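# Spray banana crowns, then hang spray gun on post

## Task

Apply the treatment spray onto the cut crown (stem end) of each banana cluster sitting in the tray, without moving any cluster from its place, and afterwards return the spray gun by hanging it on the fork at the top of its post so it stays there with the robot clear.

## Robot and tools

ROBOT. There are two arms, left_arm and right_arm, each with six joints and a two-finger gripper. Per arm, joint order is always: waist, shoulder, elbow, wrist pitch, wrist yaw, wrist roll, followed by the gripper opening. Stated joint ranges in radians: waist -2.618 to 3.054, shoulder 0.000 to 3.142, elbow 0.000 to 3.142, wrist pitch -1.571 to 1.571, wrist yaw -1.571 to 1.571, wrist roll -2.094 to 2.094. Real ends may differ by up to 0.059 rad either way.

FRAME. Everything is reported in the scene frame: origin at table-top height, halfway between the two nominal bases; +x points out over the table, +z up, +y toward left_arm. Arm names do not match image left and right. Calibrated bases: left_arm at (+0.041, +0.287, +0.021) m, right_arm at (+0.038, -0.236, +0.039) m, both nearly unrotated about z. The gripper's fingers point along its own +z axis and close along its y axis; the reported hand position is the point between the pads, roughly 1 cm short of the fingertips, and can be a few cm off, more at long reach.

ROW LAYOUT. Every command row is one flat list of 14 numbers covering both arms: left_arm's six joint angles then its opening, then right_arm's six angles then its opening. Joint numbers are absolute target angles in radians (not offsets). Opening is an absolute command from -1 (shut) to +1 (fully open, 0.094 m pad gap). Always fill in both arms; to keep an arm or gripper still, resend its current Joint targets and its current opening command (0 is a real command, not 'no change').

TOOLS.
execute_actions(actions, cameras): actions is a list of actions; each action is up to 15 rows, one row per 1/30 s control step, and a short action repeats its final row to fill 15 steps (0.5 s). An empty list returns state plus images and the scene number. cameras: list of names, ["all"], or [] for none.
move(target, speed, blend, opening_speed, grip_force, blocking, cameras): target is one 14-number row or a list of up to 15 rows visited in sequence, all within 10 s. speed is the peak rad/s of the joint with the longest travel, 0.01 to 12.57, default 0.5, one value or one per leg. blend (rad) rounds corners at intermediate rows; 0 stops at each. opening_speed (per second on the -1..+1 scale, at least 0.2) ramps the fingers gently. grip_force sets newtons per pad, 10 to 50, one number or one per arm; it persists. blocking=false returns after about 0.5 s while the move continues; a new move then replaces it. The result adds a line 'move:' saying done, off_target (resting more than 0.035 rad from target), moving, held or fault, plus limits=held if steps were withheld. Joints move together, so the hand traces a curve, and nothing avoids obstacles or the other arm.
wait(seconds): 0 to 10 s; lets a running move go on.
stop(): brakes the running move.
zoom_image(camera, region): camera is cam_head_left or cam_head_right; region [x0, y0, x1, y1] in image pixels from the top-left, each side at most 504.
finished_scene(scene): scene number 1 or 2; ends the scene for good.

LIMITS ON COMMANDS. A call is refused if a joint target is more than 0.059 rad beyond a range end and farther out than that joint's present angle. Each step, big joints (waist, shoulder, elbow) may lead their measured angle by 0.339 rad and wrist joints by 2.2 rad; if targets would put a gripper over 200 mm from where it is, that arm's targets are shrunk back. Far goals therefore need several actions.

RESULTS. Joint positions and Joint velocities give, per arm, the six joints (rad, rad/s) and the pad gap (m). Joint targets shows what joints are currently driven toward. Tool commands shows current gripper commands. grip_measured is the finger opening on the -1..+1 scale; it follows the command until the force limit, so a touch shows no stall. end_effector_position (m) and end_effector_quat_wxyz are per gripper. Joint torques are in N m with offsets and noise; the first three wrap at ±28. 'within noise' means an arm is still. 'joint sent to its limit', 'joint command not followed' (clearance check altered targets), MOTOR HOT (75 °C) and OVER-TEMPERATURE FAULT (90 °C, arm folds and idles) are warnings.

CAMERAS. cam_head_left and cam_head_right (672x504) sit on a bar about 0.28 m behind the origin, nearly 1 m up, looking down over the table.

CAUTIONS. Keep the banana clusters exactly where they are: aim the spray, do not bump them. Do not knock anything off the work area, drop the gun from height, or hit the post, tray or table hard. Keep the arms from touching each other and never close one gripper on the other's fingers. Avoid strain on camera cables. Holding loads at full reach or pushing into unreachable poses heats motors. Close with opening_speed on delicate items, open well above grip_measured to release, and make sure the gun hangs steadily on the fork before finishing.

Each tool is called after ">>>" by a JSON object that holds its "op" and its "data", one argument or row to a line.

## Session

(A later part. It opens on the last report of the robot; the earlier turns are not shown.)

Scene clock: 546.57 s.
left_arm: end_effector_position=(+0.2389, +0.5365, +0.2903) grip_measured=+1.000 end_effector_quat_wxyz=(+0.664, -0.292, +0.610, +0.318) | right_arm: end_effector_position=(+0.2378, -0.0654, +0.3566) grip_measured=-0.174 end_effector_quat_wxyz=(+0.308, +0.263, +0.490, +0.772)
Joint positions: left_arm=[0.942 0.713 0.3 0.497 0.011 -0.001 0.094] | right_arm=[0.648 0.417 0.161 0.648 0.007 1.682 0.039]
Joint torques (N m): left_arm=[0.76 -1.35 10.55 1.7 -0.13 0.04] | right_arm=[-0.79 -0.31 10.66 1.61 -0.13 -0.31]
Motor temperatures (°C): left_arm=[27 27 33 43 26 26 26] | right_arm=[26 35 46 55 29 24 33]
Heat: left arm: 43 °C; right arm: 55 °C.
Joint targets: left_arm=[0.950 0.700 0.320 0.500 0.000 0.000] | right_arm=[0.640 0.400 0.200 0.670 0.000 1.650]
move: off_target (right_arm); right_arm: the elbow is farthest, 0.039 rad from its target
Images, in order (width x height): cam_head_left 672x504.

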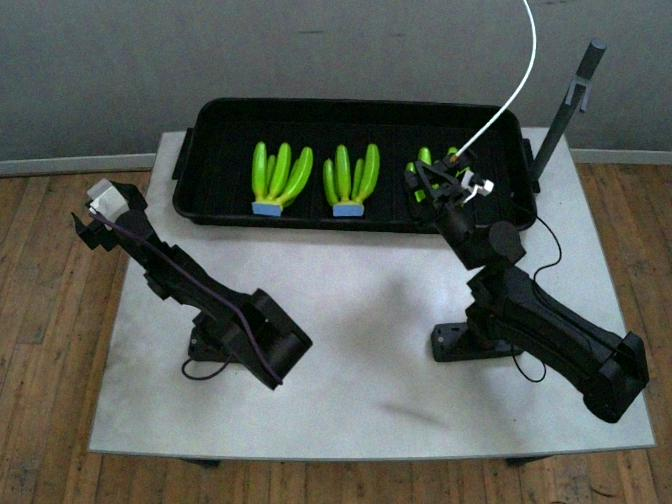

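>>> {"op": "move", "data": {
  "target": [
    [0.95,0.7,0.32,0.5,0,0,1,0.85,0.4,0.2,0.67,0,1.65,-0.95],
    [0.95,0.7,0.32,0.5,0,0,1,0.85,0.4,0.2,0.67,0,1.8,-0.95],
    [0.95,0.7,0.32,0.5,0,0,1,0.5,0.4,0.2,0.67,0,1.8,-0.95],
    [0.95,0.7,0.32,0.5,0,0,1,0.85,0.7,0.12,0.97,0,1.7,-0.95]
  ],
  "speed": [0.12,0.15,0.12,0.2],
  "blend": [0.03,0.03,0.03,0],
  "cameras": ["cam_head_left"]
}}

>>> {"op": "move", "data": {
  "target": [0.95,0.7,0.32,0.5,0,0,1,1.25,0.7,0.12,0.97,0,1.7,-0.95],
  "cameras": ["cam_head_left"]
}}

>>> {"op": "zoom_image", "data": {
  "camera": "cam_head_left",
  "region": [330, 110, 500, 260]
}}

Scene clock: 564.60 s.
left_arm: end_effector_position=(+0.2389, +0.5365, +0.2903) grip_measured=+1.000 end_effector_quat_wxyz=(+0.664, -0.292, +0.610, +0.318) | right_arm: end_effector_position=(+0.2197, -0.0064, +0.3332) grip_measured=-0.174 end_effector_quat_wxyz=(+0.208, +0.234, +0.522, +0.793)
Joint positions: left_arm=[0.942 0.713 0.3 0.497 0.011 -0.001 0.094] | right_arm=[0.843 0.705 0.131 0.927 0.007 1.733 0.039]
Joint torques (N m): left_arm=[0.77 -1.32 10.56 1.71 -0.12 0.03] | right_arm=[0.64 -0.57 6.17 1.87 -0.08 -0.3]
Motor temperatures (°C): left_arm=[27 27 33 43 26 26 26] | right_arm=[26 32 52 54 29 24 33]
Heat: left arm: 43 °C; right arm: 54 °C.
Joint targets: left_arm=[0.950 0.700 0.320 0.500 0.000 0.000] | right_arm=[0.850 0.700 0.120 0.970 0.000 1.700]
move: off_target (right_arm); right_arm: the wrist pitch is farthest, 0.043 rad from its target
Images, in order (width x height): cam_head_left 672x504.

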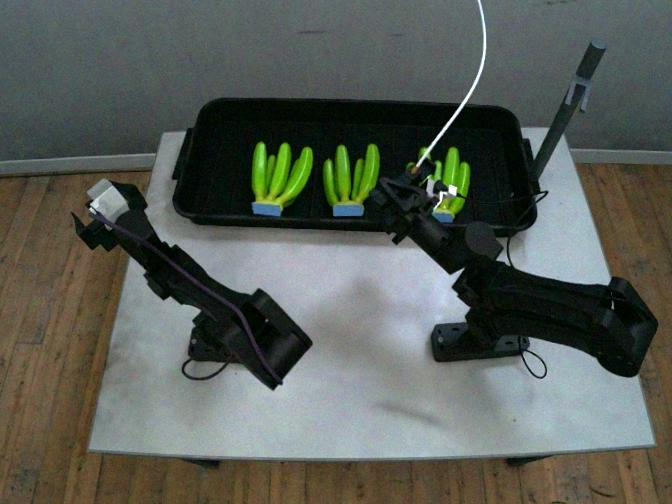

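Scene clock: 565.77 s.
left_arm: end_effector_position=(+0.2389, +0.5365, +0.2903) grip_measured=+1.000 end_effector_quat_wxyz=(+0.664, -0.292, +0.610, +0.318) | right_arm: end_effector_position=(+0.1157, +0.0464, +0.3334) grip_measured=-0.174 end_effector_quat_wxyz=(+0.046, +0.124, +0.558, +0.819)
Joint positions: left_arm=[0.942 0.713 0.3 0.497 0.011 -0.001 0.094] | right_arm=[1.243 0.705 0.131 0.928 0.005 1.732 0.039]
Joint torques (N m): left_arm=[0.79 -1.31 10.59 1.72 -0.1 0.03] | right_arm=[0.53 -0.57 6.34 1.86 -0.11 -0.32]
Heat: left arm: 43 °C; right arm: 54 °C.
Joint targets: left_arm=[0.950 0.700 0.320 0.500 0.000 0.000] | right_arm=[1.250 0.700 0.120 0.970 0.000 1.700]
move: off_target (right_arm); right_arm: the wrist pitch is farthest, 0.042 rad from its target
Images, in order (width x height): cam_head_left 672x504.

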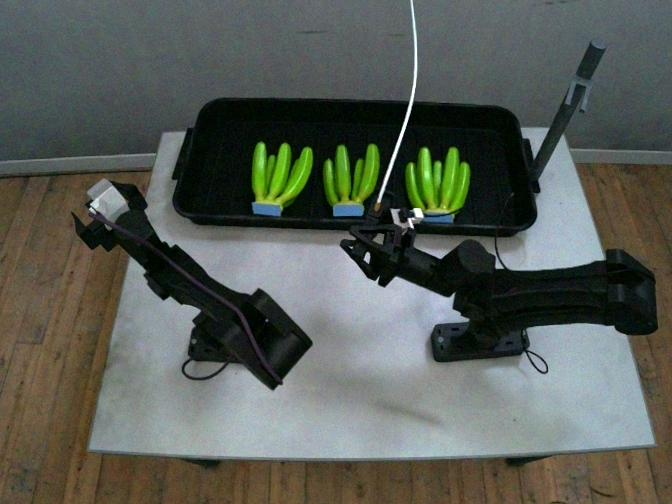

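Scaled by 2.965 from the camera's 672x504 image, which has a finer 960x720 frame.

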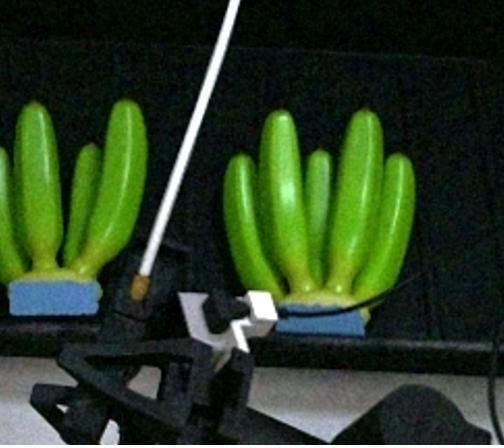

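>>> {"op": "move", "data": {
  "target": [
    [0.95,0.7,0.32,0.5,0,0,1,-0.456,0.70,0.2,0.7,0,1.1,-0.95],
    [0.95,0.7,0.32,0.5,0,0,1,-0.456,0.74,0.085,1.06,0,0.3,-0.95],
    [0.95,0.7,0.32,0.5,0,0,1,-0.456,1.13,0.205,1.33,0,0.3,-0.95]
  ],
  "speed": [0.6,0.5,0.25],
  "blend": [0.05,0.05,0],
  "cameras": ["cam_head_left","cam_head_right"]
}}

>>> {"op": "zoom_image", "data": {
  "camera": "cam_head_left",
  "region": [520, 60, 620, 160]
}}

>>> {"op": "zoom_image", "data": {
  "camera": "cam_head_right",
  "region": [500, 60, 660, 220]
}}

Scene clock: 581.93 s.
left_arm: end_effector_position=(+0.2389, +0.5365, +0.2903) grip_measured=+1.000 end_effector_quat_wxyz=(+0.664, -0.292, +0.610, +0.318) | right_arm: end_effector_position=(+0.3465, -0.3625, +0.3141) grip_measured=-0.174 end_effector_quat_wxyz=(+0.815, +0.201, +0.542, -0.033)
Joint positions: left_arm=[0.942 0.713 0.3 0.497 0.011 -0.001 0.094] | right_arm=[-0.449 1.129 0.171 1.296 0.004 0.313 0.039]
Joint torques (N m): left_arm=[0.76 -1.5 10.54 1.71 -0.14 0.05] | right_arm=[-0.65 -2.25 8.95 1.76 -0.1 -0.15]
Heat: left arm: 43 °C; right arm: 53 °C.
Joint targets: left_arm=[0.950 0.700 0.320 0.500 0.000 0.000] | right_arm=[-0.456 1.130 0.205 1.330 0.000 0.300]
move: done

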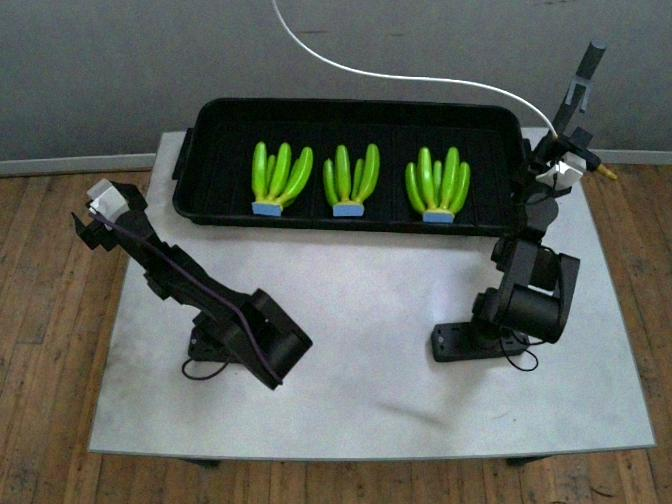

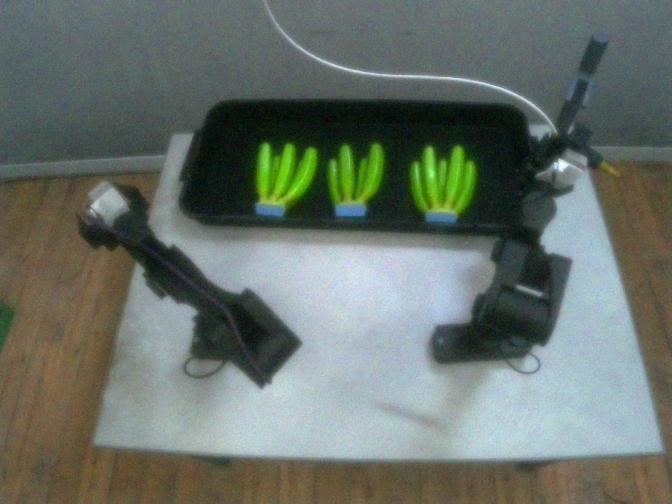

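Scaled by 5.040 from the camera's 672x504 image, which has a finer 960x720 frame.

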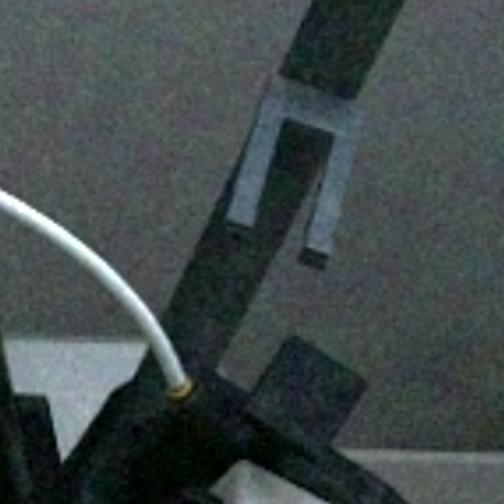

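Scaled by 3.150 from the camera's 672x504 image, which has a finer 960x720 frame.

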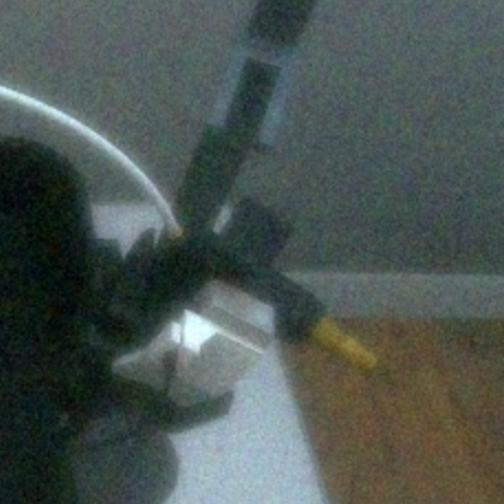

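>>> {"op": "zoom_image", "data": {
  "camera": "cam_head_left",
  "region": [510, 30, 640, 220]
}}

Scaled by 2.653 from the camera's 672x504 image, which has a finer 960x720 frame.

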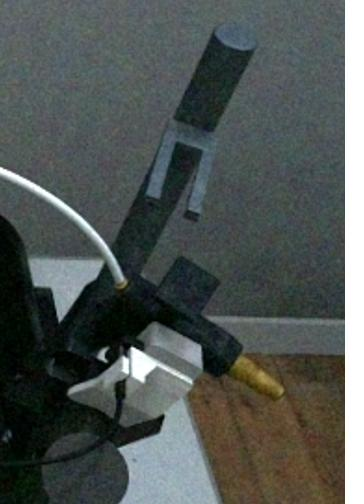

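>>> {"op": "move", "data": {
  "target": [
    [0.95,0.7,0.32,0.5,0,0,1,-0.456,0.74,0.085,1.06,0,0.3,-0.95],
    [0.95,0.7,0.32,0.5,0,0,1,-0.456,0.62,0.56,0.0,0,0.3,-0.95]
  ],
  "speed": [0.5,0.5],
  "blend": [0.1,0],
  "cameras": ["cam_head_left"]
}}

>>> {"op": "zoom_image", "data": {
  "camera": "cam_head_left",
  "region": [490, 30, 640, 250]
}}

Scene clock: 614.93 s.
left_arm: end_effector_position=(+0.2389, +0.5365, +0.2903) grip_measured=+1.000 end_effector_quat_wxyz=(+0.664, -0.292, +0.610, +0.318) | right_arm: end_effector_position=(+0.3210, -0.3520, +0.3106) grip_measured=-0.175 end_effector_quat_wxyz=(+0.654, +0.262, +0.709, -0.027)
Joint positions: left_arm=[0.942 0.713 0.3 0.497 0.011 -0.001 0.094] | right_arm=[-0.449 0.637 0.521 -0.028 0.004 0.313 0.039]
Joint torques (N m): left_arm=[0.72 -1.36 10.54 1.7 -0.12 0.05] | right_arm=[-0.62 -1.73 10.78 1.99 -0.11 -0.09]
Motor temperatures (°C): left_arm=[27 27 33 43 26 26 26] | right_arm=[26 29 51 55 29 24 33]
Heat: left arm: 43 °C; right arm: 55 °C.
Joint targets: left_arm=[0.950 0.700 0.320 0.500 0.000 0.000] | right_arm=[-0.456 0.620 0.560 0.000 0.000 0.300]
move: off_target (right_arm); right_arm: the elbow is farthest, 0.039 rad from its target
Images, in order (width x height): cam_head_left 672x504.

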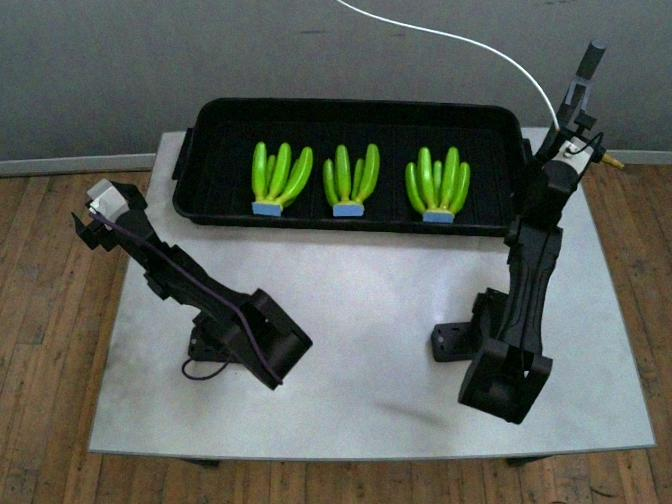

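Scaled by 2.291 from the camera's 672x504 image, which has a finer 960x720 frame.

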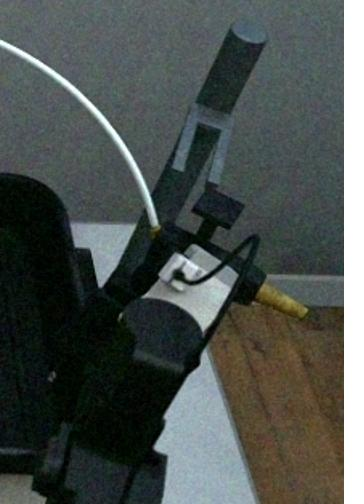

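>>> {"op": "move", "data": {
  "target": [0.95,0.7,0.32,0.5,0,0,1,-0.425,0.824,0.685,0.07,0,0.3,-0.95],
  "speed": 0.25,
  "cameras": ["cam_head_left","cam_head_right"]
}}

>>> {"op": "zoom_image", "data": {
  "camera": "cam_head_left",
  "region": [520, 50, 640, 170]
}}

>>> {"op": "zoom_image", "data": {
  "camera": "cam_head_right",
  "region": [520, 50, 640, 170]
}}

Scene clock: 638.60 s.
left_arm: end_effector_position=(+0.2389, +0.5365, +0.2903) grip_measured=+1.000 end_effector_quat_wxyz=(+0.664, -0.292, +0.610, +0.318) | right_arm: end_effector_position=(+0.3548, -0.3604, +0.3264) grip_measured=-0.175 end_effector_quat_wxyz=(+0.648, +0.258, +0.716, -0.022)
Joint positions: left_arm=[0.942 0.713 0.3 0.497 0.011 -0.001 0.094] | right_arm=[-0.434 0.828 0.643 0.024 0.004 0.313 0.039]
Joint torques (N m): left_arm=[0.7 -1.37 10.55 1.69 -0.13 0.04] | right_arm=[0.7 -1.74 11.11 2.14 -0.06 -0.12]
Motor temperatures (°C): left_arm=[27 27 33 43 26 26 26] | right_arm=[26 28 52 57 29 24 33]
Heat: left arm: 43 °C; right arm: 57 °C.
Joint targets: left_arm=[0.950 0.700 0.320 0.500 0.000 0.000] | right_arm=[-0.425 0.824 0.685 0.070 0.000 0.300]
move: off_target (right_arm); right_arm: the wrist pitch is farthest, 0.046 rad from its target

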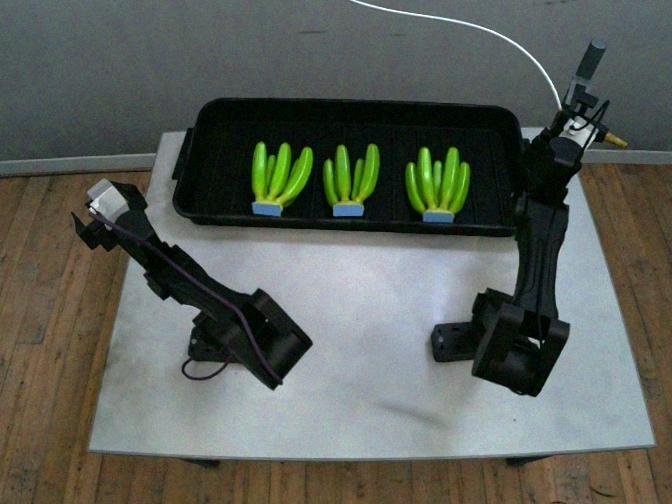

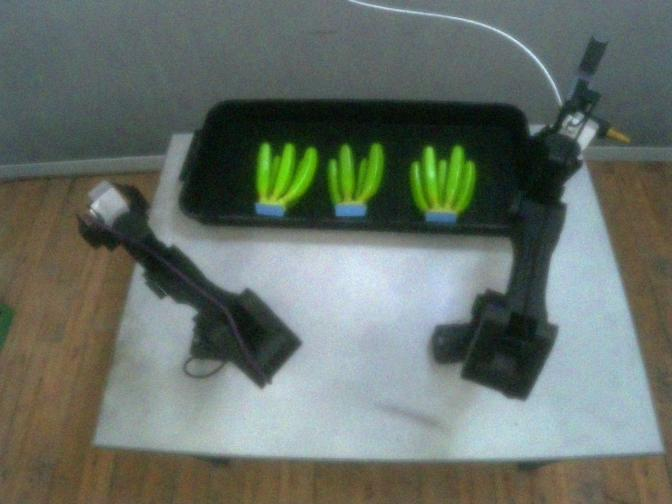

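Scaled by 4.200 from the camera's 672x504 image, which has a finer 960x720 frame.

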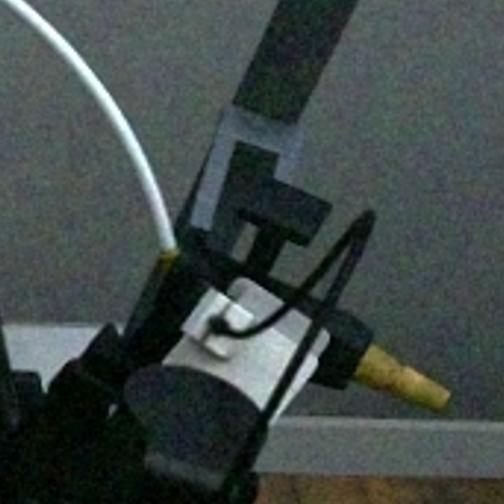

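Scaled by 4.200 from the camera's 672x504 image, which has a finer 960x720 frame.

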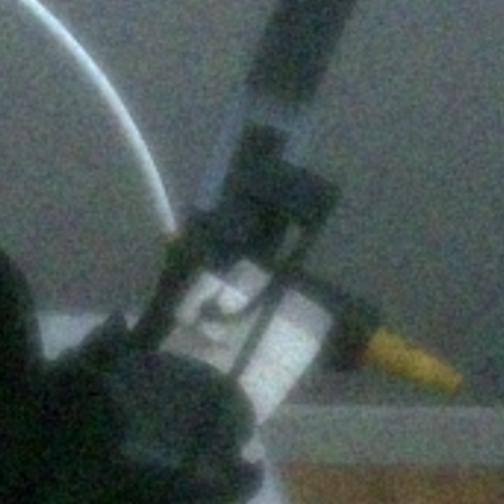

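>>> {"op": "move", "data": {
  "target": [
    [0.95,0.7,0.32,0.5,0,0,1,-0.425,0.70,0.61,0.03,0,0.3,-0.95],
    [0.95,0.7,0.32,0.5,0,0,1,-0.383,0.74,0.63,0.04,0,0.3,-0.95]
  ],
  "speed": 0.25,
  "cameras": ["cam_head_left"]
}}

>>> {"op": "zoom_image", "data": {
  "camera": "cam_head_left",
  "region": [520, 50, 640, 170]
}}

Scene clock: 652.63 s.
left_arm: end_effector_position=(+0.2389, +0.5365, +0.2903) grip_measured=+1.000 end_effector_quat_wxyz=(+0.664, -0.292, +0.610, +0.318) | right_arm: end_effector_position=(+0.3458, -0.3414, +0.3357) grip_measured=-0.175 end_effector_quat_wxyz=(+0.662, +0.238, +0.710, -0.008)
Joint positions: left_arm=[0.942 0.713 0.3 0.497 0.011 -0.001 0.094] | right_arm=[-0.39 0.747 0.622 0.002 0.003 0.313 0.039]
Joint torques (N m): left_arm=[0.73 -1.33 10.62 1.69 -0.13 0.04] | right_arm=[0.55 -1.57 8.47 2.03 -0.05 -0.16]
Motor temperatures (°C): left_arm=[27 27 33 43 26 26 26] | right_arm=[26 28 55 58 29 24 33]
Heat: left arm: 43 °C; right arm: 58 °C.
Joint targets: left_arm=[0.950 0.700 0.320 0.500 0.000 0.000] | right_arm=[-0.383 0.740 0.630 0.040 0.000 0.300]
move: off_target (right_arm); right_arm: the wrist pitch is farthest, 0.038 rad from its target
Images, in order (width x height): cam_head_left 672x504.

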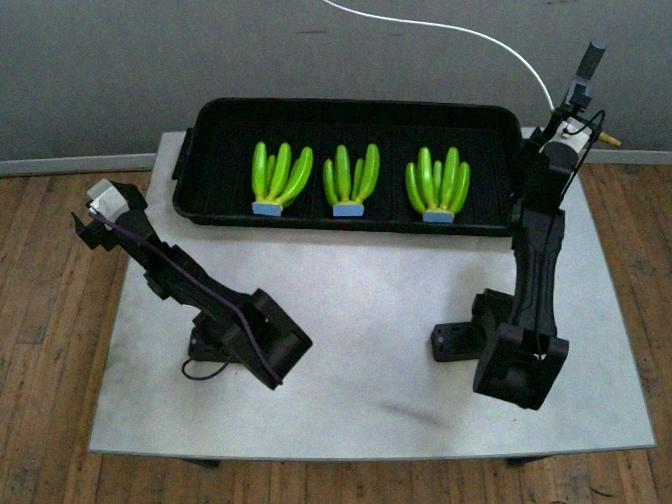

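Scaled by 4.200 from the camera's 672x504 image, which has a finer 960x720 frame.

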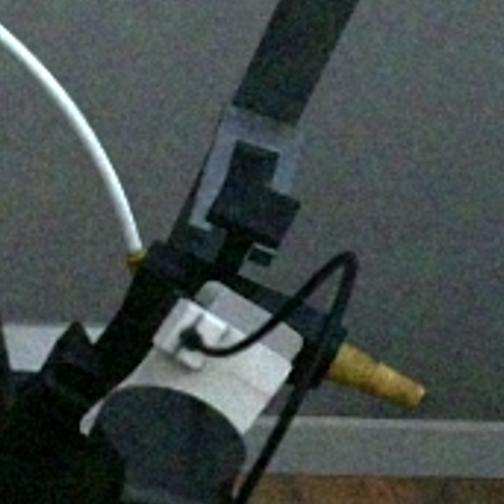

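>>> {"op": "move", "data": {
  "target": [0.95,0.7,0.32,0.5,0,0,1,-0.393,0.92,0.735,0.12,0,0.3,-0.95],
  "speed": 0.15,
  "cameras": ["cam_head_left"]
}}

>>> {"op": "zoom_image", "data": {
  "camera": "cam_head_left",
  "region": [520, 50, 640, 170]
}}

Scene clock: 666.97 s.
left_arm: end_effector_position=(+0.2389, +0.5365, +0.2903) grip_measured=+1.000 end_effector_quat_wxyz=(+0.664, -0.292, +0.610, +0.318) | right_arm: end_effector_position=(+0.3694, -0.3495, +0.3223) grip_measured=-0.181 end_effector_quat_wxyz=(+0.640, +0.244, +0.728, -0.007)
Joint positions: left_arm=[0.942 0.713 0.3 0.497 0.011 -0.001 0.094] | right_arm=[-0.39 0.88 0.664 0.034 0.003 0.313 0.038]
Joint torques (N m): left_arm=[0.72 -1.33 10.51 1.7 -0.13 0.06] | right_arm=[-0.16 1.8 13.65 2.51 -0.07 -0.11]
Motor temperatures (°C): left_arm=[27 27 33 43 26 26 26] | right_arm=[26 28 53 58 29 24 33]
Heat: left arm: 43 °C; right arm: 58 °C.
Joint targets: left_arm=[0.950 0.700 0.320 0.500 0.000 0.000] | right_arm=[-0.393 0.920 0.735 0.120 0.000 0.300]
move: off_target (right_arm); right_arm: the wrist pitch is farthest, 0.086 rad from its target
Images, in order (width x height): cam_head_left 672x504.

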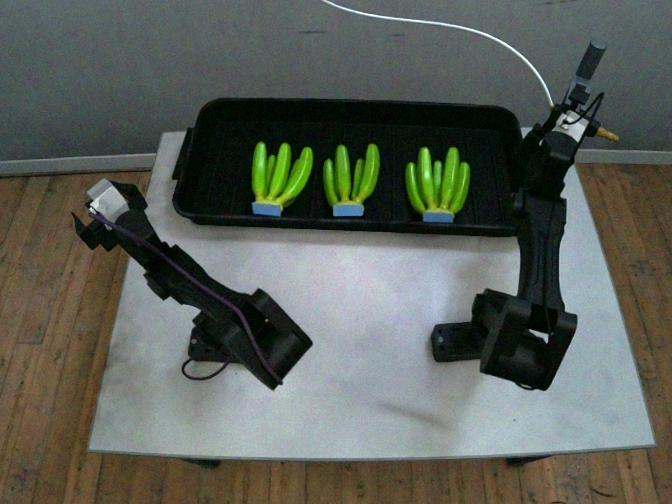

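Scaled by 4.200 from the camera's 672x504 image, which has a finer 960x720 frame.

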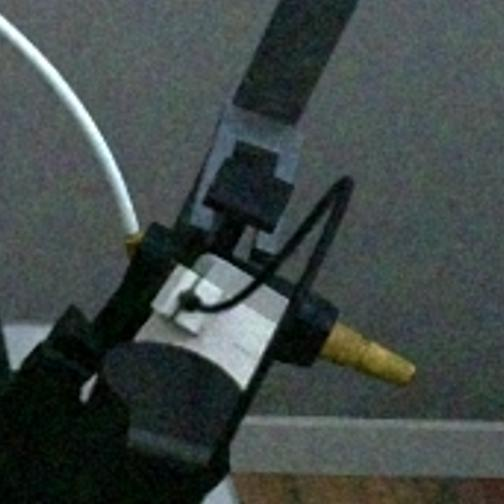

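>>> {"op": "move", "data": {
  "target": [
    [0.95,0.7,0.32,0.5,0,0,1,-0.383,0.74,0.63,0.04,0,0.3,-0.95],
    [0.95,0.7,0.32,0.5,0,0,1,-0.383,0.80,0.77,-0.03,0,0.3,-0.95],
    [0.95,0.7,0.32,0.5,0,0,1,-0.393,0.97,0.83,0.075,0,0.3,-0.95]
  ],
  "speed": 0.15,
  "cameras": ["cam_head_left"]
}}

>>> {"op": "zoom_image", "data": {
  "camera": "cam_head_left",
  "region": [520, 50, 640, 170]
}}

Scene clock: 684.37 s.
left_arm: end_effector_position=(+0.2389, +0.5365, +0.2903) grip_measured=+1.000 end_effector_quat_wxyz=(+0.664, -0.292, +0.610, +0.318) | right_arm: end_effector_position=(+0.3747, -0.3523, +0.3524) grip_measured=-0.198 end_effector_quat_wxyz=(+0.648, +0.243, +0.721, -0.010)
Joint positions: left_arm=[0.942 0.713 0.3 0.497 0.011 -0.001 0.094] | right_arm=[-0.39 0.911 0.773 -0.021 0.008 0.312 0.038]
Joint torques (N m): left_arm=[0.73 -1.31 10.59 1.74 -0.14 0.04] | right_arm=[-0.25 3.54 12.48 2.58 -0.11 -0.12]
Motor temperatures (°C): left_arm=[27 27 34 43 26 26 26] | right_arm=[26 28 55 59 29 24 33]
Heat: left arm: 43 °C; right arm: 59 °C.
Joint targets: left_arm=[0.950 0.700 0.320 0.500 0.000 0.000] | right_arm=[-0.393 0.970 0.830 0.075 0.000 0.300]
move: off_target (right_arm); right_arm: the wrist pitch is farthest, 0.096 rad from its target
Images, in order (width x height): cam_head_left 672x504.

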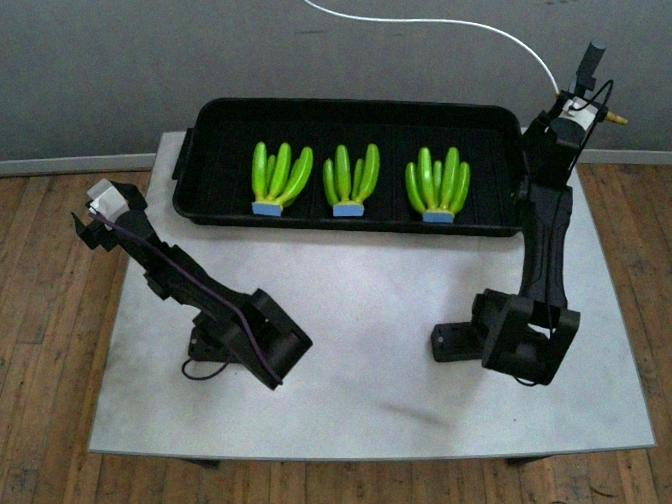

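Scaled by 4.200 from the camera's 672x504 image, which has a finer 960x720 frame.

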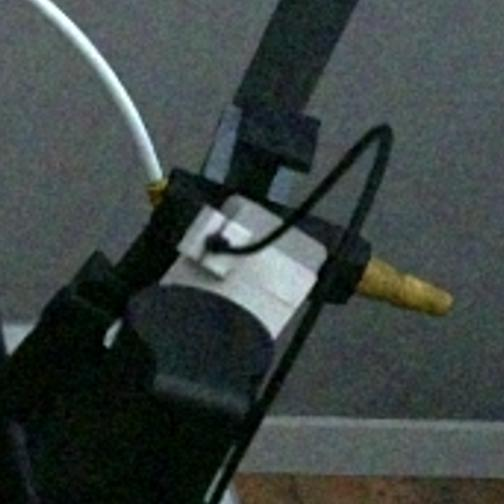

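>>> {"op": "move", "data": {
  "target": [
    [0.95,0.7,0.32,0.5,0,0,1,-0.383,0.80,0.77,-0.03,0,0.3,-0.95],
    [0.95,0.7,0.32,0.5,0,0,1,-0.383,0.77,0.70,0.0,0,0.3,-0.95]
  ],
  "speed": 0.15,
  "cameras": ["cam_head_left"]
}}

>>> {"op": "zoom_image", "data": {
  "camera": "cam_head_left",
  "region": [540, 70, 620, 150]
}}

>>> {"op": "move", "data": {
  "target": [0.95,0.7,0.32,0.5,0,0,1,-0.39,0.9,0.763,0.075,0,0.3,-0.95],
  "speed": 0.15,
  "cameras": ["cam_head_left"]
}}

>>> {"op": "zoom_image", "data": {
  "camera": "cam_head_left",
  "region": [540, 70, 620, 150]
}}

Scene clock: 699.67 s.
left_arm: end_effector_position=(+0.2389, +0.5365, +0.2903) grip_measured=+1.000 end_effector_quat_wxyz=(+0.664, -0.292, +0.610, +0.318) | right_arm: end_effector_position=(+0.3519, -0.3444, +0.3542) grip_measured=-0.199 end_effector_quat_wxyz=(+0.661, +0.240, +0.711, -0.010)
Joint positions: left_arm=[0.942 0.713 0.3 0.497 0.011 -0.001 0.094] | right_arm=[-0.39 0.793 0.711 -0.045 0.008 0.312 0.038]
Joint torques (N m): left_arm=[0.84 -1.31 10.5 1.71 -0.14 0.04] | right_arm=[0.57 -3.4 6.78 2.09 -0.11 -0.1]
Motor temperatures (°C): left_arm=[27 27 34 43 26 26 26] | right_arm=[26 28 58 63 29 24 34]
Heat: left arm: 43 °C; right arm: 63 °C.
Joint targets: left_arm=[0.950 0.700 0.320 0.500 0.000 0.000] | right_arm=[-0.383 0.770 0.700 0.000 0.000 0.300]
move: off_target (right_arm); right_arm: the wrist pitch is farthest, 0.045 rad from its target
Images, in order (width x height): cam_head_left 672x504.

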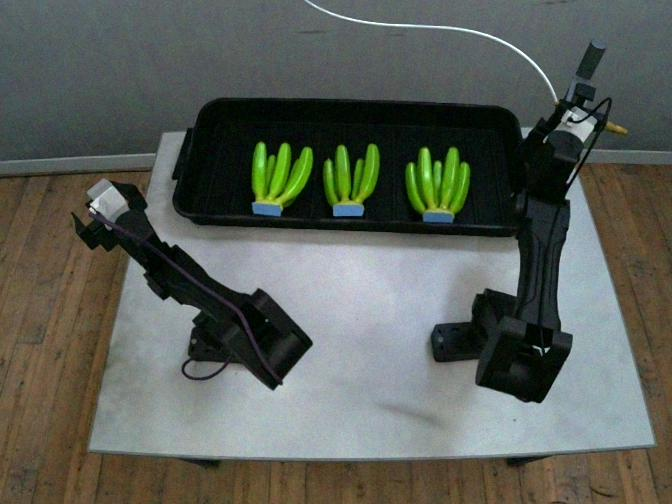

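Scaled by 6.300 from the camera's 672x504 image, which has a finer 960x720 frame.

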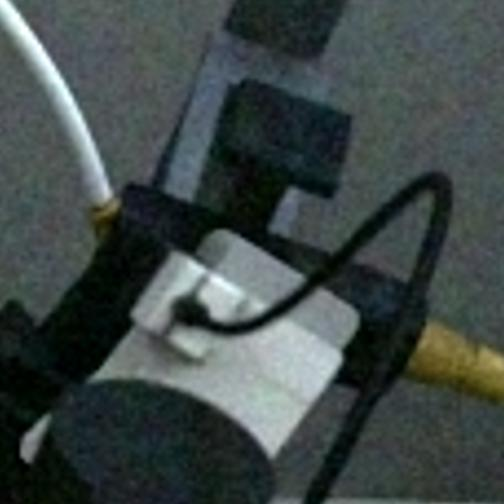

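Scene clock: 700.77 s.
left_arm: end_effector_position=(+0.2389, +0.5365, +0.2903) grip_measured=+1.000 end_effector_quat_wxyz=(+0.664, -0.292, +0.610, +0.318) | right_arm: end_effector_position=(+0.3699, -0.3510, +0.3406) grip_measured=-0.199 end_effector_quat_wxyz=(+0.650, +0.243, +0.720, -0.011)
Joint positions: left_arm=[0.942 0.713 0.3 0.497 0.011 -0.001 0.094] | right_arm=[-0.39 0.883 0.712 0.014 0.009 0.311 0.038]
Joint torques (N m): left_arm=[0.84 -1.36 10.58 1.71 -0.15 0.06] | right_arm=[0.18 -0.32 12.08 2.25 -0.11 -0.1]
Motor temperatures (°C): left_arm=[27 27 34 43 26 26 26] | right_arm=[26 28 58 63 29 24 34]
Heat: left arm: 43 °C; right arm: 63 °C.
Joint targets: left_arm=[0.950 0.700 0.320 0.500 0.000 0.000] | right_arm=[-0.390 0.900 0.763 0.075 0.000 0.300]
move: off_target (right_arm); right_arm: the wrist pitch is farthest, 0.061 rad from its target
Images, in order (width x height): cam_head_left 672x504.

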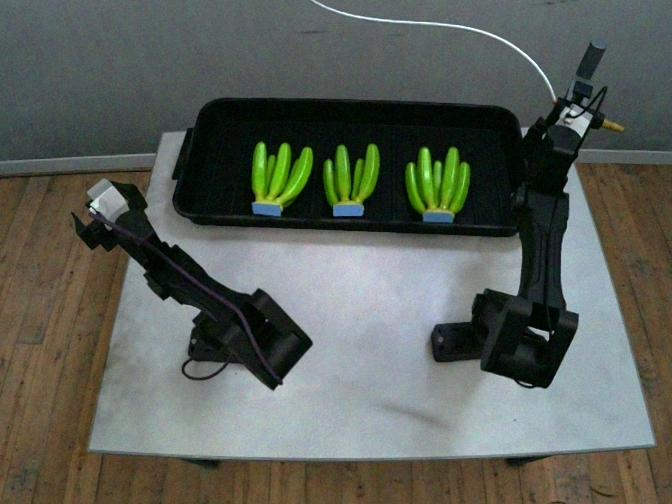

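Scaled by 6.300 from the camera's 672x504 image, which has a finer 960x720 frame.

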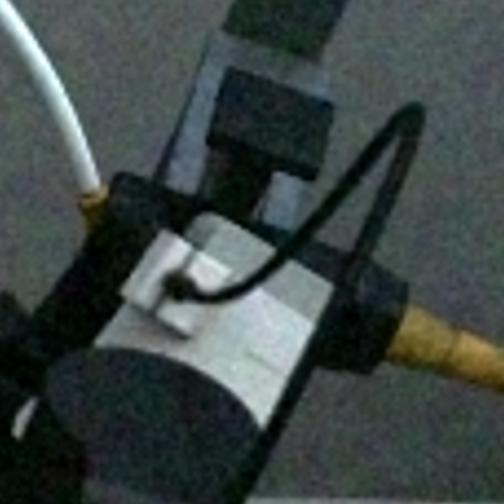

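>>> {"op": "move", "data": {
  "target": [0.95,0.7,0.32,0.5,0,0,1,-0.395,1.0,0.81,0.135,0,0.3,-0.95],
  "speed": 0.15,
  "cameras": ["cam_head_left"]
}}

>>> {"op": "zoom_image", "data": {
  "camera": "cam_head_left",
  "region": [540, 70, 620, 150]
}}

Scene clock: 710.80 s.
left_arm: end_effector_position=(+0.2389, +0.5365, +0.2903) grip_measured=+1.000 end_effector_quat_wxyz=(+0.664, -0.292, +0.610, +0.318) | right_arm: end_effector_position=(+0.3719, -0.3519, +0.3373) grip_measured=-0.199 end_effector_quat_wxyz=(+0.642, +0.246, +0.726, -0.011)
Joint positions: left_arm=[0.942 0.713 0.3 0.497 0.011 -0.001 0.094] | right_arm=[-0.39 0.897 0.724 -0.003 0.011 0.311 0.038]
Joint torques (N m): left_arm=[0.79 -1.44 10.52 1.7 -0.13 0.05] | right_arm=[-0.61 7.68 15.06 2.99 -0.13 -0.07]
Motor temperatures (°C): left_arm=[27 27 34 43 26 26 26] | right_arm=[26 28 57 63 29 24 34]
Heat: left arm: 43 °C; right arm: 63 °C.
Joint targets: left_arm=[0.950 0.700 0.320 0.500 0.000 0.000] | right_arm=[-0.395 1.000 0.810 0.135 0.000 0.300]
move: off_target (right_arm); right_arm: the wrist pitch is farthest, 0.138 rad from its target
Images, in order (width x height): cam_head_left 672x504.

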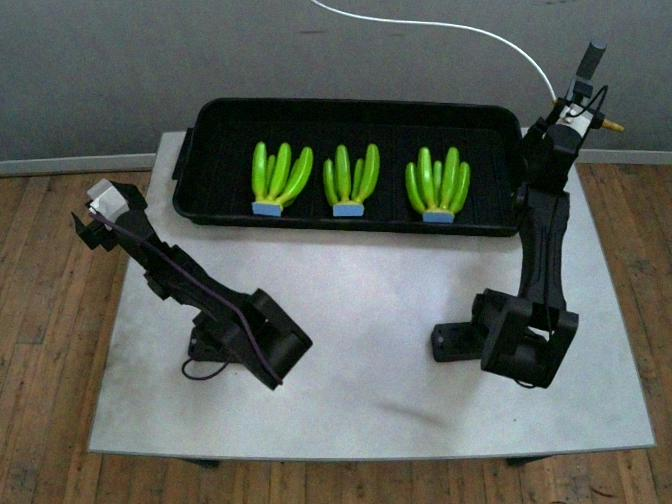

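Scaled by 6.300 from the camera's 672x504 image, which has a finer 960x720 frame.

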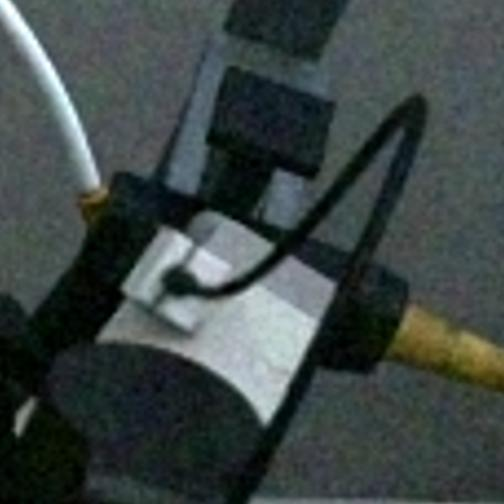

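>>> {"op": "execute_actions", "data": {
  "actions": [
    [[0.95,0.7,0.32,0.5,0,0,1,-0.39,0.9,0.763,0.05,0,0.3,-0.95]]
  ],
  "cameras": ["all"]
}}

>>> {"op": "zoom_image", "data": {
  "camera": "cam_head_right",
  "region": [540, 70, 620, 150]
}}

>>> {"op": "zoom_image", "data": {
  "camera": "cam_head_left",
  "region": [540, 70, 620, 150]
}}

Scene clock: 726.53 s.
left_arm: end_effector_position=(+0.2389, +0.5365, +0.2903) grip_measured=+1.000 end_effector_quat_wxyz=(+0.664, -0.292, +0.610, +0.318) | right_arm: end_effector_position=(+0.3700, -0.3513, +0.3405) grip_measured=-0.199 end_effector_quat_wxyz=(+0.645, +0.245, +0.723, -0.011)
Joint positions: left_arm=[0.942 0.713 0.3 0.497 0.011 -0.001 0.094] | right_arm=[-0.39 0.886 0.724 -0.005 0.012 0.311 0.038]
Joint torques (N m): left_arm=[0.84 -1.31 10.58 1.7 -0.13 0.03] | right_arm=[0.01 -0.85 10.97 2.2 -0.12 -0.1]
Motor temperatures (°C): left_arm=[27 27 34 43 26 26 26] | right_arm=[26 28 58 73 29 24 34]
Heat: left arm: 43 °C; right arm: 73 °C.
Joint targets: left_arm=[0.950 0.700 0.320 0.500 0.000 0.000] | right_arm=[-0.390 0.900 0.763 0.050 0.000 0.300]

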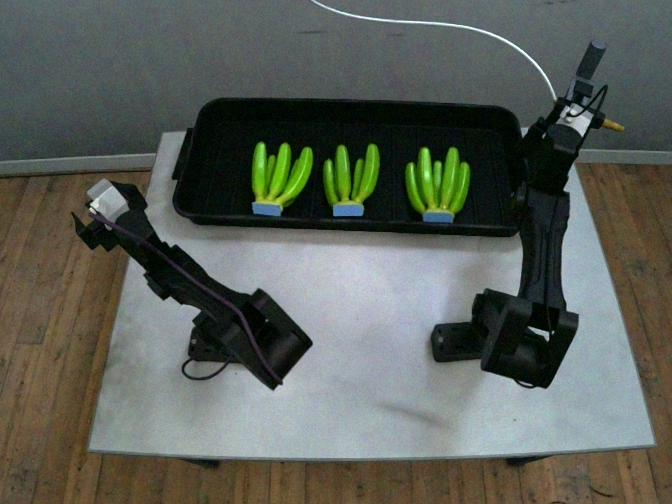

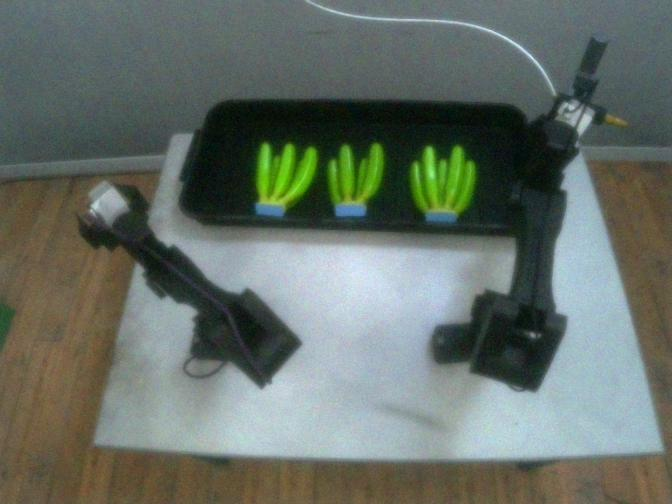

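Scaled by 6.300 from the camera's 672x504 image, which has a finer 960x720 frame.

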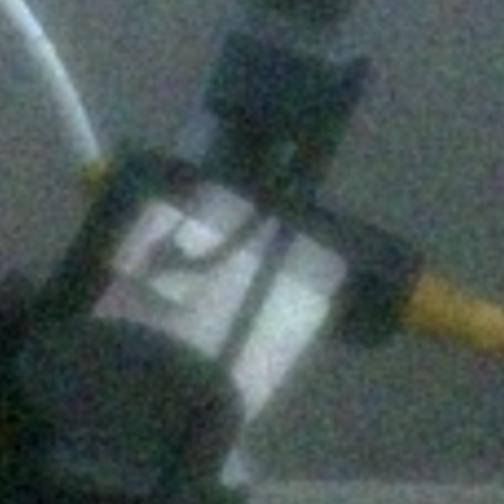

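Scaled by 6.300 from the camera's 672x504 image, which has a finer 960x720 frame.

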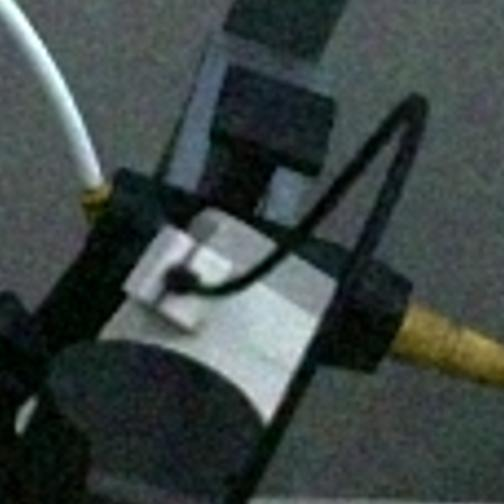

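>>> {"op": "move", "data": {
  "target": [
    [0.95,0.7,0.32,0.5,0,0,1,-0.385,0.7,0.6,0.03,0,0.3,-0.95],
    [0.95,0.7,0.32,0.5,0,0,1,-0.388,0.77,0.6,0.09,0,0.3,-0.95]
  ],
  "speed": 0.25,
  "cameras": ["cam_head_left"]
}}

>>> {"op": "zoom_image", "data": {
  "camera": "cam_head_left",
  "region": [540, 70, 620, 150]
}}

>>> {"op": "move", "data": {
  "target": [0.95,0.7,0.32,0.5,0,0,1,-0.393,0.94,0.66,0.205,0,0.3,-0.95],
  "speed": 0.15,
  "cameras": ["cam_head_left"]
}}

>>> {"op": "zoom_image", "data": {
  "camera": "cam_head_left",
  "region": [540, 70, 620, 150]
}}

Scene clock: 753.97 s.
left_arm: end_effector_position=(+0.2389, +0.5365, +0.2903) grip_measured=+1.000 end_effector_quat_wxyz=(+0.664, -0.292, +0.610, +0.318) | right_arm: end_effector_position=(+0.3516, -0.3444, +0.3321) grip_measured=-0.199 end_effector_quat_wxyz=(+0.663, +0.239, +0.709, -0.010)
Joint positions: left_arm=[0.942 0.713 0.3 0.497 0.011 -0.001 0.094] | right_arm=[-0.39 0.777 0.612 0.045 0.009 0.311 0.038]
Joint torques (N m): left_arm=[0.77 -1.37 10.48 1.69 -0.13 0.06] | right_arm=[0.12 -1.72 6.83 2.1 -0.1 -0.11]
Motor temperatures (°C): left_arm=[27 27 34 43 26 26 26] | right_arm=[26 28 53 68 29 24 34]
Heat: left arm: 43 °C; right arm: 68 °C.
Joint targets: left_arm=[0.950 0.700 0.320 0.500 0.000 0.000] | right_arm=[-0.388 0.770 0.600 0.090 0.000 0.300]
move: off_target (right_arm); right_arm: the wrist pitch is farthest, 0.045 rad from its target
Images, in order (width x height): cam_head_left 672x504.

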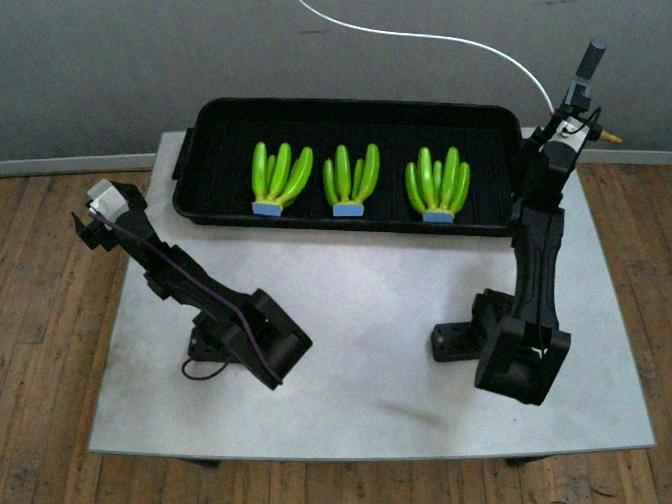

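Scaled by 6.300 from the camera's 672x504 image, which has a finer 960x720 frame.

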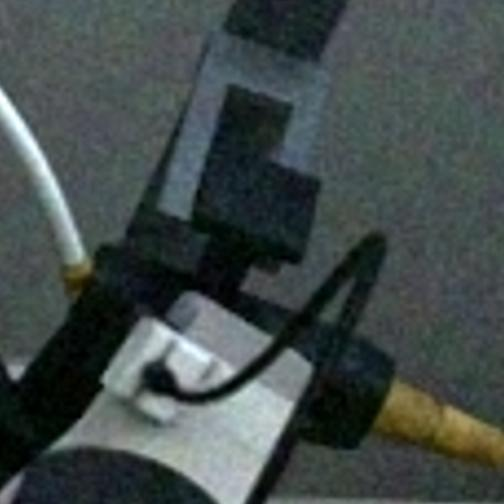

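Scene clock: 755.67 s.
left_arm: end_effector_position=(+0.2389, +0.5365, +0.2903) grip_measured=+1.000 end_effector_quat_wxyz=(+0.664, -0.292, +0.610, +0.318) | right_arm: end_effector_position=(+0.3813, -0.3545, +0.3099) grip_measured=-0.199 end_effector_quat_wxyz=(+0.647, +0.244, +0.722, -0.010)
Joint positions: left_arm=[0.942 0.713 0.3 0.497 0.011 -0.001 0.094] | right_arm=[-0.39 0.943 0.619 0.161 0.009 0.311 0.038]
Joint torques (N m): left_arm=[0.75 -1.33 10.52 1.7 -0.14 0.03] | right_arm=[-0.44 -2.67 11.19 2.16 -0.14 -0.1]
Motor temperatures (°C): left_arm=[27 27 34 43 26 26 26] | right_arm=[26 28 53 67 29 24 34]
Heat: left arm: 43 °C; right arm: 67 °C.
Joint targets: left_arm=[0.950 0.700 0.320 0.500 0.000 0.000] | right_arm=[-0.393 0.940 0.660 0.205 0.000 0.300]
move: off_target (right_arm); right_arm: the wrist pitch is farthest, 0.044 rad from its target
Images, in order (width x height): cam_head_left 672x504.

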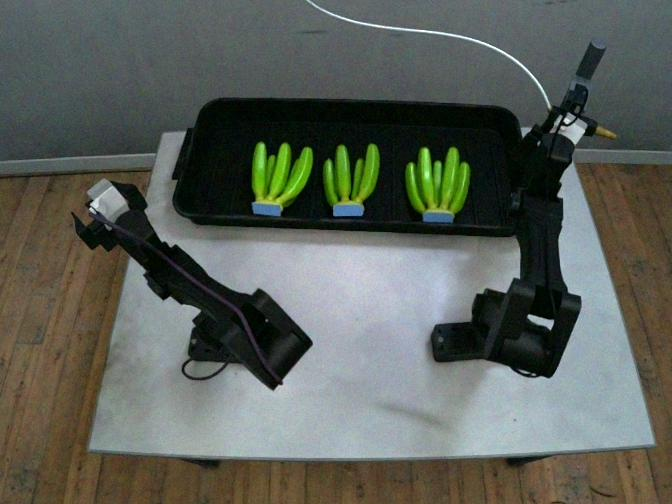

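Scaled by 6.300 from the camera's 672x504 image, which has a finer 960x720 frame.

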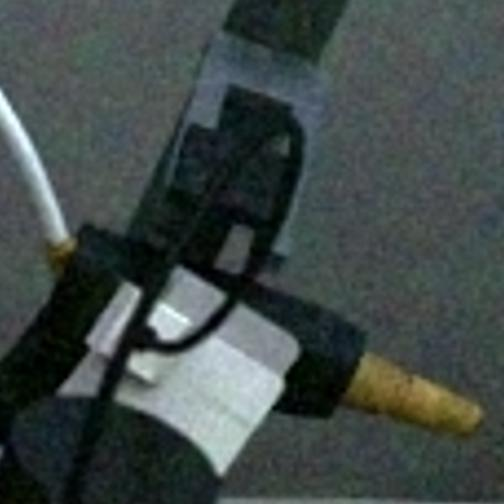

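>>> {"op": "move", "data": {
  "target": [0.95,0.7,0.32,0.5,0,0,1,-0.4,1.08,0.725,0.28,0,0.3,-0.95],
  "speed": 0.15,
  "cameras": ["cam_head_left"]
}}

>>> {"op": "zoom_image", "data": {
  "camera": "cam_head_left",
  "region": [540, 70, 620, 150]
}}

Scene clock: 762.77 s.
left_arm: end_effector_position=(+0.2389, +0.5365, +0.2903) grip_measured=+1.000 end_effector_quat_wxyz=(+0.664, -0.292, +0.610, +0.318) | right_arm: end_effector_position=(+0.3963, -0.3622, +0.3066) grip_measured=-0.199 end_effector_quat_wxyz=(+0.643, +0.249, +0.724, -0.015)
Joint positions: left_arm=[0.942 0.713 0.3 0.497 0.011 -0.001 0.094] | right_arm=[-0.39 1.027 0.652 0.201 0.022 0.312 0.038]
Joint torques (N m): left_arm=[0.77 -1.37 10.58 1.7 -0.15 0.02] | right_arm=[-0.73 1.76 13.78 2.42 -0.27 -0.08]
Motor temperatures (°C): left_arm=[27 27 34 43 26 26 26] | right_arm=[26 27 54 66 29 24 34]
Heat: left arm: 43 °C; right arm: 66 °C.
Joint targets: left_arm=[0.950 0.700 0.320 0.500 0.000 0.000] | right_arm=[-0.400 1.080 0.725 0.280 0.000 0.300]
move: off_target (right_arm); right_arm: the wrist pitch is farthest, 0.079 rad from its target
Images, in order (width x height): cam_head_left 672x504.

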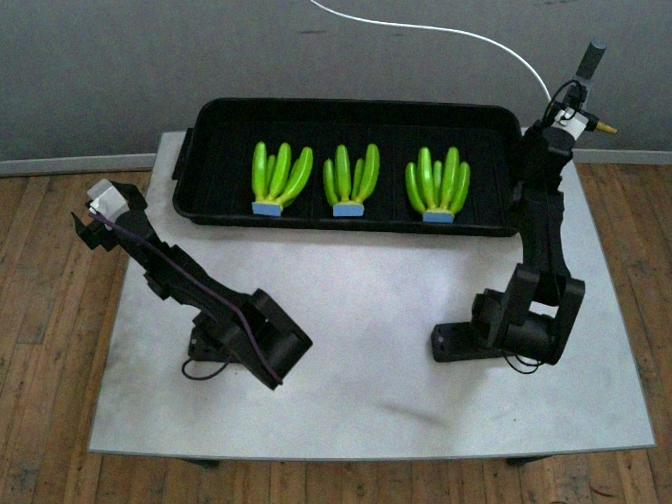

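Scaled by 6.300 from the camera's 672x504 image, which has a finer 960x720 frame.

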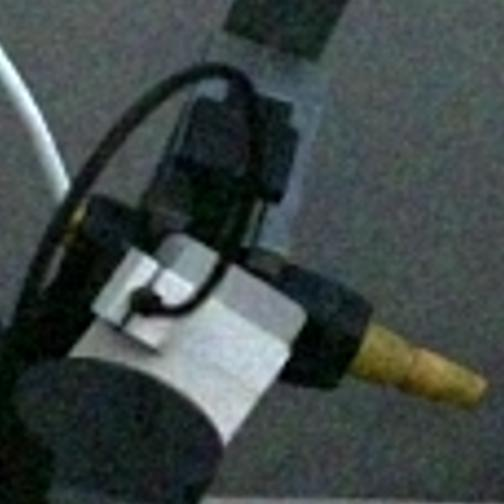

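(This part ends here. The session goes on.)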